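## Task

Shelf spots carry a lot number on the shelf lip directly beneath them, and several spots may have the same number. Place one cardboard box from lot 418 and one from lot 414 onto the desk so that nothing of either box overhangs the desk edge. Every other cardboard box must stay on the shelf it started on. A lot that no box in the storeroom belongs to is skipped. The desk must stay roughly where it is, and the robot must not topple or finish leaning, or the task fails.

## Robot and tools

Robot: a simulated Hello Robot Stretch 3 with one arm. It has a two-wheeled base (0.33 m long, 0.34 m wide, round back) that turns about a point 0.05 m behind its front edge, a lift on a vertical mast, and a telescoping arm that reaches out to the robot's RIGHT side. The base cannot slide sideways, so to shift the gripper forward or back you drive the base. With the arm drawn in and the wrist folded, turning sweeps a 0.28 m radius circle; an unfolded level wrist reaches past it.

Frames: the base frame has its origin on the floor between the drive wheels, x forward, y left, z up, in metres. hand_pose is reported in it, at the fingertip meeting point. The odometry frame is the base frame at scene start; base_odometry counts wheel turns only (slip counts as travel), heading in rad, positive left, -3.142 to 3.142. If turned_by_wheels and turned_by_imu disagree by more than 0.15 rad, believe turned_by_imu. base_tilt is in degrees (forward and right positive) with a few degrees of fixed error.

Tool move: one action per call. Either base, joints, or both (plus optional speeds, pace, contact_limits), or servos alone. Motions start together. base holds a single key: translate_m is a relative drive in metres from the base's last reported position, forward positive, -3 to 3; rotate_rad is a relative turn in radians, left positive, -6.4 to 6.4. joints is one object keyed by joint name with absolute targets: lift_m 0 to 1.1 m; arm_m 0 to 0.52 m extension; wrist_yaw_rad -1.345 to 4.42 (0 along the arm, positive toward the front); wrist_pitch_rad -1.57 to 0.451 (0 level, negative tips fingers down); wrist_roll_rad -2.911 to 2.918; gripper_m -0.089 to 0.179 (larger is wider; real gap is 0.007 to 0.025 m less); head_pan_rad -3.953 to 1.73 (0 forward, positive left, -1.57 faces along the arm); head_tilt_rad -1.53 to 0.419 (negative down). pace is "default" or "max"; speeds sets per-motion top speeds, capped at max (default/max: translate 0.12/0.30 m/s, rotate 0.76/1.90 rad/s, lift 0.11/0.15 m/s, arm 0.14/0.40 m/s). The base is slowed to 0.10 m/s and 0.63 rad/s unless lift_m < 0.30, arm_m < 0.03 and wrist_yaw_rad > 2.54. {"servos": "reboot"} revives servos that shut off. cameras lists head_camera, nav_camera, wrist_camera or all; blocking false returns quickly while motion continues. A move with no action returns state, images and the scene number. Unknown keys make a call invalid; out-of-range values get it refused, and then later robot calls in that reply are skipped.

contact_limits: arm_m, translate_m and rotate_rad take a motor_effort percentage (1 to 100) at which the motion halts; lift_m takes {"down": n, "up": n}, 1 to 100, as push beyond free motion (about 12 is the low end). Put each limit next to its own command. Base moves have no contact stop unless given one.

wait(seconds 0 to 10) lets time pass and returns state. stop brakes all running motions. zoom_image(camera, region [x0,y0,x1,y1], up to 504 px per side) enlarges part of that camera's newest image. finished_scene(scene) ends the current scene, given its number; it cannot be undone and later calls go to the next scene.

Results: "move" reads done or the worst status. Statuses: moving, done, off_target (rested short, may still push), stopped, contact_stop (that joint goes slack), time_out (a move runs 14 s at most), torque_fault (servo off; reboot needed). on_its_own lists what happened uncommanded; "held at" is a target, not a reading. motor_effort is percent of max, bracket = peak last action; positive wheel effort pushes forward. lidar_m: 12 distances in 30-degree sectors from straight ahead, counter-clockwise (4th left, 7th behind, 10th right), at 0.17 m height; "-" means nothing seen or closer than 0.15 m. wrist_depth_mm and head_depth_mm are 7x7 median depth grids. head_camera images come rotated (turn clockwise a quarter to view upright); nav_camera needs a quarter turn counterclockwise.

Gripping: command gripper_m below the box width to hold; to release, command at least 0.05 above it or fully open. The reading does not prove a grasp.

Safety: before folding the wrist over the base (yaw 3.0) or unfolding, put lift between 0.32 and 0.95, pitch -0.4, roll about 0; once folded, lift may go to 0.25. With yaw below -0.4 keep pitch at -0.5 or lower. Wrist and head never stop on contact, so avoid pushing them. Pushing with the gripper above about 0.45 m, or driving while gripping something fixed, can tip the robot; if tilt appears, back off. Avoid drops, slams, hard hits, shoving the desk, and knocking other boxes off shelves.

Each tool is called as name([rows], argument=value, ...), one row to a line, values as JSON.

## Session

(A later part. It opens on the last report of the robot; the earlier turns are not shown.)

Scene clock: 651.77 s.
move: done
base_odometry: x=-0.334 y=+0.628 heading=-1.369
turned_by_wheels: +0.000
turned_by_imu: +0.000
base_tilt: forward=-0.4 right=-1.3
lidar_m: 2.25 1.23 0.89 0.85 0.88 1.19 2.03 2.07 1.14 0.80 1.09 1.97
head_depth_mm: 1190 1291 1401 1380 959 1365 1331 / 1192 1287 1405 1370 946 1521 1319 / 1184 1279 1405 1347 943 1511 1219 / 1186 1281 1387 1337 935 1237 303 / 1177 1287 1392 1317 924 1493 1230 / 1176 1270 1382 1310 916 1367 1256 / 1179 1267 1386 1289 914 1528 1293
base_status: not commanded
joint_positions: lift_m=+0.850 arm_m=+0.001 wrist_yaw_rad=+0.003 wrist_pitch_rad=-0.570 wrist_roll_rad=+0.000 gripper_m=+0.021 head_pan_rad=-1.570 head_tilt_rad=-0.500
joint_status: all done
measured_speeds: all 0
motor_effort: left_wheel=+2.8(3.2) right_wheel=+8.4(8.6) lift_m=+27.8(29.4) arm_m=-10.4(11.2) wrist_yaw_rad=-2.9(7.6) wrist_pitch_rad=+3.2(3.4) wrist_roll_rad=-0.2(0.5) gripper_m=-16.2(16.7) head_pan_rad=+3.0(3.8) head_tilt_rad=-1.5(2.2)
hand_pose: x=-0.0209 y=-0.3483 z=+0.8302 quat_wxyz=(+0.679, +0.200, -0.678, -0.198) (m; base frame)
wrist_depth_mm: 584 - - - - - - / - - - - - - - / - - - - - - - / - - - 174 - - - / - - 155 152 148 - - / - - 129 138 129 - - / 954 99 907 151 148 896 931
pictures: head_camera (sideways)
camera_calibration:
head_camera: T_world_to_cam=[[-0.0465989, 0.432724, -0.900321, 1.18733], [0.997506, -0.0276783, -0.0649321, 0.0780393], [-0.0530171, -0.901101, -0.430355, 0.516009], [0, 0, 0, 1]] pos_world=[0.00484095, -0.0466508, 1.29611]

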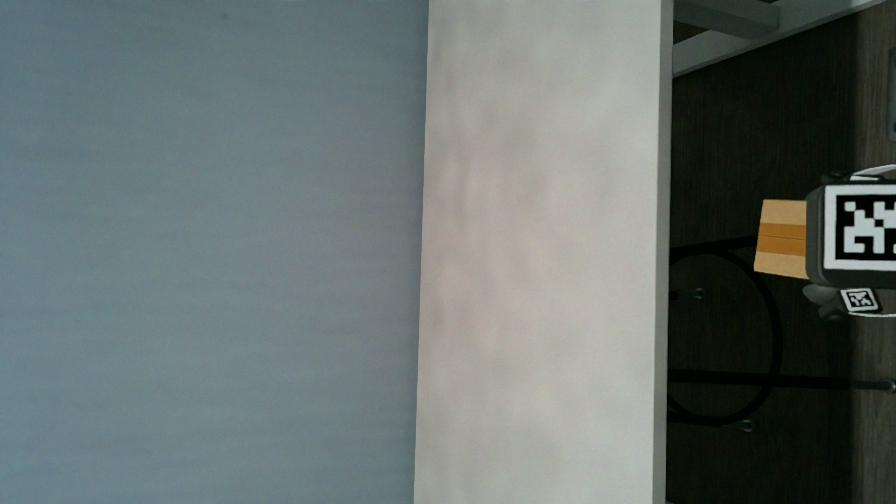

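Same desk edge distance as before. Place here.

move(joints={"arm_m": 0.48})

move(joints={"lift_m": 0.752}, speeds={"lift_m": 0.03}, contact_limits={"lift_m": {"down": 15}}, cameras=["wrist_camera"])

Scene clock: 665.13 s.
move: done
base_odometry: x=-0.334 y=+0.628 heading=-1.369
turned_by_wheels: +0.000
turned_by_imu: +0.000
base_tilt: forward=-0.3 right=-1.2
lidar_m: 2.24 1.23 0.89 0.85 0.88 1.19 2.02 2.06 1.14 0.80 1.09 1.97
head_depth_mm: 1194 1293 1403 1372 960 302 - / 1193 1283 1399 1359 384 797 1290 / 1187 1279 1399 606 935 1508 1312 / 1181 1280 1398 725 895 1461 1302 / 1182 1273 1379 1315 926 1492 1266 / 1186 1275 1385 1302 918 1374 1262 / 1171 1272 1388 1297 911 1522 1282
base_status: not commanded
joint_positions: lift_m=+0.850 arm_m=+0.480 wrist_yaw_rad=+0.003 wrist_pitch_rad=-0.570 wrist_roll_rad=+0.000 gripper_m=+0.021 head_pan_rad=-1.570 head_tilt_rad=-0.500
joint_status: all done
measured_speeds: all 0
motor_effort: left_wheel=+2.6(3.1) right_wheel=+7.7(8.7) lift_m=+25.1(27.4) arm_m=+13.3(15.3) wrist_yaw_rad=-3.0(4.4) wrist_pitch_rad=+3.2(3.4) wrist_roll_rad=-0.3(0.5) gripper_m=-16.0(16.8) head_pan_rad=+3.5(4.2) head_tilt_rad=+1.0(2.1)
hand_pose: x=-0.0209 y=-0.8277 z=+0.8301 quat_wxyz=(+0.679, +0.200, -0.678, -0.198) (m; base frame)
wrist_depth_mm: - - - - - - - / - - - - - - - / - - - - - - - / - - - 175 175 - - / - - 151 152 148 - - / - - 129 137 129 - - / - 99 118 146 130 106 -
pictures: none

Scene clock: 668.83 s.
move: done
base_odometry: x=-0.334 y=+0.628 heading=-1.369
turned_by_wheels: +0.000
turned_by_imu: +0.000
base_tilt: forward=-0.3 right=-1.3
lidar_m: 2.25 1.23 0.89 0.85 0.88 1.20 2.03 2.06 1.14 0.80 1.09 1.98
head_depth_mm: 1194 1288 1406 1377 961 1373 1259 / 1190 1291 1396 1362 948 412 354 / 1187 1283 1396 1344 645 1473 1311 / 1178 1291 1392 1336 763 1454 1307 / 1177 1282 1392 1329 926 1491 1267 / 1179 1276 1388 1306 922 1370 1254 / 1176 1272 1393 1287 917 1535 1287
base_status: not commanded
joint_positions: lift_m=+0.752 arm_m=+0.480 wrist_yaw_rad=+0.002 wrist_pitch_rad=-0.471 wrist_roll_rad=-0.001 gripper_m=+0.021 head_pan_rad=-1.570 head_tilt_rad=-0.500
joint_status: all done
measured_speeds: all 0
on_its_own: wrist_pitch_rad is at rest, and its effort (-14.9) is outside its rest range (-8 to +12)
motor_effort: left_wheel=+2.9(3.1) right_wheel=+5.6(8.9) lift_m=+9.4(26.3) arm_m=+7.5(13.2) wrist_yaw_rad=-2.2(4.5) wrist_pitch_rad=-14.9(15.3) wrist_roll_rad=+0.3(0.7) gripper_m=-16.5(16.8) head_pan_rad=+3.1(4.0) head_tilt_rad=+3.6(3.6)
contact_limits: lift_m down 15 (down: maximum 72; up: maximum 65)
hand_pose: x=-0.0212 y=-0.8423 z=+0.7529 quat_wxyz=(+0.688, +0.166, -0.687, -0.165) (m; base frame)
wrist_depth_mm: - - - - - - - / - - - - - - - / - - - - - - - / - - - 183 183 - - / - - 150 155 154 - - / - - 129 135 129 - - / - 100 - 142 129 107 -
pictures: wrist_camera
camera_calibration:
wrist_camera: T_world_to_cam=[[-0.998956, -0.0374353, -0.0261762, -0.0264005], [-0.00288711, 0.623641, -0.781706, 1.14628], [0.045588, -0.780814, -0.623098, -0.0214321], [0, 0, 0, 1]] pos_world=[-0.0220864, -0.732587, 0.882005]

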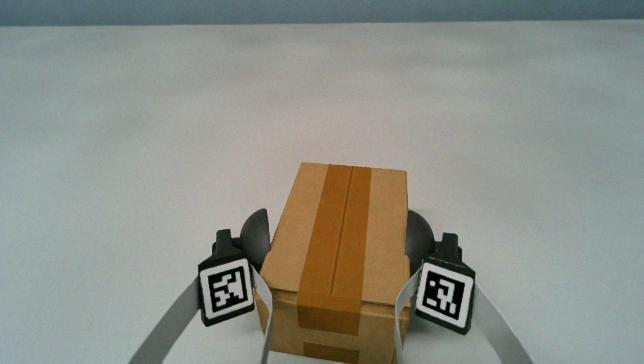

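move(joints={"lift_m": 0.769})

move(joints={"gripper_m": 0.179})

move(joints={"lift_m": 0.88})

move(joints={"arm_m": 0.0}, cameras=["nav_camera"])

Scene clock: 675.23 s.
move: done
base_odometry: x=-0.334 y=+0.628 heading=-1.369
turned_by_wheels: +0.000
turned_by_imu: +0.000
base_tilt: forward=-0.3 right=-1.2
lidar_m: 2.25 1.23 0.89 0.85 0.89 1.19 2.03 2.07 1.14 0.80 1.09 1.97
head_depth_mm: 1190 1291 1400 1382 955 1375 328 / 1187 1286 1401 1357 910 400 337 / 1187 1286 1395 1344 645 1504 1311 / 1188 1277 1391 1328 754 1454 1304 / 1178 1276 1396 1324 925 1492 1263 / 1176 1279 1391 1305 916 1368 1254 / 1177 1261 1377 1293 910 1515 1283
base_status: not commanded
joint_positions: lift_m=+0.769 arm_m=+0.480 wrist_yaw_rad=+0.002 wrist_pitch_rad=-0.533 wrist_roll_rad=-0.002 gripper_m=+0.021 head_pan_rad=-1.570 head_tilt_rad=-0.500
joint_status: all done
measured_speeds: all 0
motor_effort: left_wheel=+2.6(2.8) right_wheel=+5.9(6.2) lift_m=+28.8(29.6) arm_m=+1.6(3.2) wrist_yaw_rad=-1.7(3.5) wrist_pitch_rad=-3.6(14.9) wrist_roll_rad=+0.6(0.7) gripper_m=-15.7(16.7) head_pan_rad=+2.5(3.4) head_tilt_rad=+4.3(4.6)
hand_pose: x=-0.0212 y=-0.8334 z=+0.7567 quat_wxyz=(+0.683, +0.187, -0.681, -0.186) (m; base frame)
wrist_depth_mm: - - - - - - - / - - - - - - - / - - - - - - - / - - - 177 177 - - / - - 151 153 148 - - / - - 129 138 129 - - / - 100 118 146 134 106 -
pictures: none

Scene clock: 677.37 s.
move: done
base_odometry: x=-0.334 y=+0.628 heading=-1.369
turned_by_wheels: +0.000
turned_by_imu: +0.000
base_tilt: forward=-0.2 right=-1.3
lidar_m: 2.25 1.23 0.89 0.85 0.88 1.20 2.03 2.06 1.14 0.80 1.09 1.97
head_depth_mm: 1194 1275 1402 1378 954 1370 328 / 1190 1282 1397 1366 909 401 337 / 1189 1282 1393 1348 644 1509 1308 / 1186 1280 1401 1338 754 1452 1306 / 1178 1274 1390 1324 903 1500 1266 / 1178 1270 1383 1300 920 1371 1263 / 1173 1272 1381 1295 915 1519 1283
base_status: not commanded
joint_positions: lift_m=+0.769 arm_m=+0.480 wrist_yaw_rad=+0.002 wrist_pitch_rad=-0.560 wrist_roll_rad=-0.002 gripper_m=+0.179 head_pan_rad=-1.570 head_tilt_rad=-0.500
joint_status: all done
measured_speeds: all 0
motor_effort: left_wheel=+2.6(3.0) right_wheel=+5.5(6.7) lift_m=+28.2(29.5) arm_m=-1.7(2.3) wrist_yaw_rad=-1.2(2.8) wrist_pitch_rad=+1.5(3.7) wrist_roll_rad=+0.5(0.8) gripper_m=+0.8(84.2) head_pan_rad=+2.6(3.3) head_tilt_rad=+3.6(5.1)
hand_pose: x=-0.0212 y=-0.8292 z=+0.7511 quat_wxyz=(+0.680, +0.196, -0.678, -0.195) (m; base frame)
wrist_depth_mm: - - - - - - - / - - - - - - - / - - - - - - - / - - - 169 168 - - / - 143 - 143 146 - - / - 126 - 135 131 - - / - - - 152 - - 105
pictures: none

Scene clock: 679.20 s.
move: done
base_odometry: x=-0.334 y=+0.628 heading=-1.369
turned_by_wheels: +0.000
turned_by_imu: +0.000
base_tilt: forward=-0.3 right=-1.3
lidar_m: 2.25 1.23 0.89 0.85 0.88 1.20 2.03 2.07 1.14 0.80 1.09 1.98
head_depth_mm: 1187 1293 1403 1373 363 - - / 1193 1284 1402 495 362 1513 1316 / 1189 1288 1373 594 941 1518 1314 / 1191 1281 1391 619 905 1455 1300 / 1181 1275 1388 1320 923 1489 1269 / 1181 1268 1380 1301 920 1373 1255 / 1179 1269 1386 1289 911 1524 1285
base_status: not commanded
joint_positions: lift_m=+0.880 arm_m=+0.480 wrist_yaw_rad=+0.002 wrist_pitch_rad=-0.561 wrist_roll_rad=-0.002 gripper_m=+0.179 head_pan_rad=-1.570 head_tilt_rad=-0.500
joint_status: all done
measured_speeds: all 0
motor_effort: left_wheel=+2.6(3.2) right_wheel=+6.0(6.8) lift_m=+29.4(35.0) arm_m=-4.7(4.9) wrist_yaw_rad=-2.1(3.9) wrist_pitch_rad=+1.5(1.7) wrist_roll_rad=+0.4(0.7) gripper_m=+0.9(1.2) head_pan_rad=+2.5(3.3) head_tilt_rad=+4.6(4.8)
hand_pose: x=-0.0212 y=-0.8291 z=+0.8620 quat_wxyz=(+0.680, +0.197, -0.678, -0.195) (m; base frame)
wrist_depth_mm: - - - - - - - / - - - - - - - / - - - - - - - / - - - - - - - / - 143 - - - - - / - 126 - 250 - - - / - - - 223 - - 105
pictures: none

Scene clock: 683.90 s.
move: done
base_odometry: x=-0.334 y=+0.628 heading=-1.369
turned_by_wheels: +0.000
turned_by_imu: +0.000
base_tilt: forward=-0.4 right=-1.2
lidar_m: 2.24 1.23 0.89 0.86 0.88 1.19 2.02 2.06 1.14 0.80 1.09 1.98
head_depth_mm: 1194 1281 1402 1392 956 1375 1364 / 1189 1286 1394 1369 949 1513 1360 / 1187 1285 1392 1341 937 1511 293 / 1182 1283 1391 1339 905 1454 286 / 1183 1275 1393 1324 927 1490 1266 / 1183 1271 1388 1302 922 1371 1197 / 1176 1274 1378 1295 915 1531 1291
base_status: not commanded
joint_positions: lift_m=+0.880 arm_m=+0.001 wrist_yaw_rad=+0.002 wrist_pitch_rad=-0.561 wrist_roll_rad=-0.002 gripper_m=+0.179 head_pan_rad=-1.570 head_tilt_rad=-0.500
joint_status: all done
measured_speeds: all 0
motor_effort: left_wheel=+2.7(3.5) right_wheel=+6.3(6.8) lift_m=+25.1(29.6) arm_m=-11.9(14.7) wrist_yaw_rad=-2.4(3.2) wrist_pitch_rad=+1.6(1.8) wrist_roll_rad=+0.3(0.7) gripper_m=+0.9(1.3) head_pan_rad=+2.8(3.2) head_tilt_rad=+3.2(4.8)
hand_pose: x=-0.0212 y=-0.3497 z=+0.8619 quat_wxyz=(+0.680, +0.197, -0.678, -0.195) (m; base frame)
wrist_depth_mm: 643 - - - - - - / 592 - - - - - - / - - - - - - - / - - - - - - - / - - - - - - - / 123 - - - - - - / 973 944 978 981 966 954 105
pictures: nav_camera (sideways)
camera_calibration:
nav_camera: T_world_to_cam=[[0.0173987, -0.4559, 0.889861, -1.115], [-0.999789, -0.0176311, 0.0105152, 0.0426265], [0.0108953, -0.889856, -0.456111, 0.546815], [0, 0, 0, 1]] pos_world=[0.0560594, -0.0209905, 1.24116]

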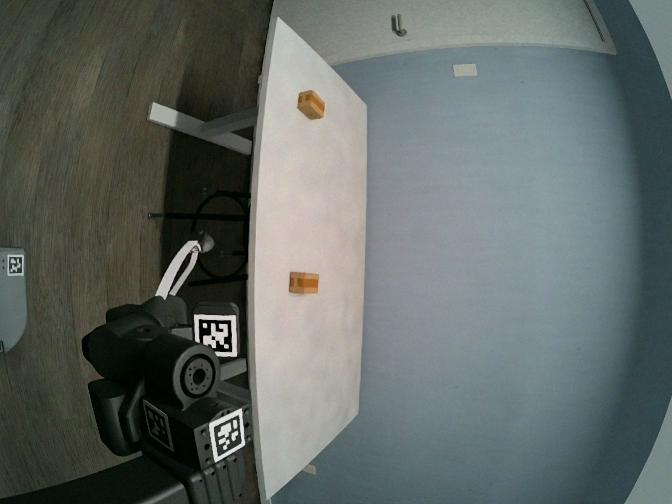

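Both boxes are on the desk.

finished_scene(scene=2)

The scene is finished: the task was done.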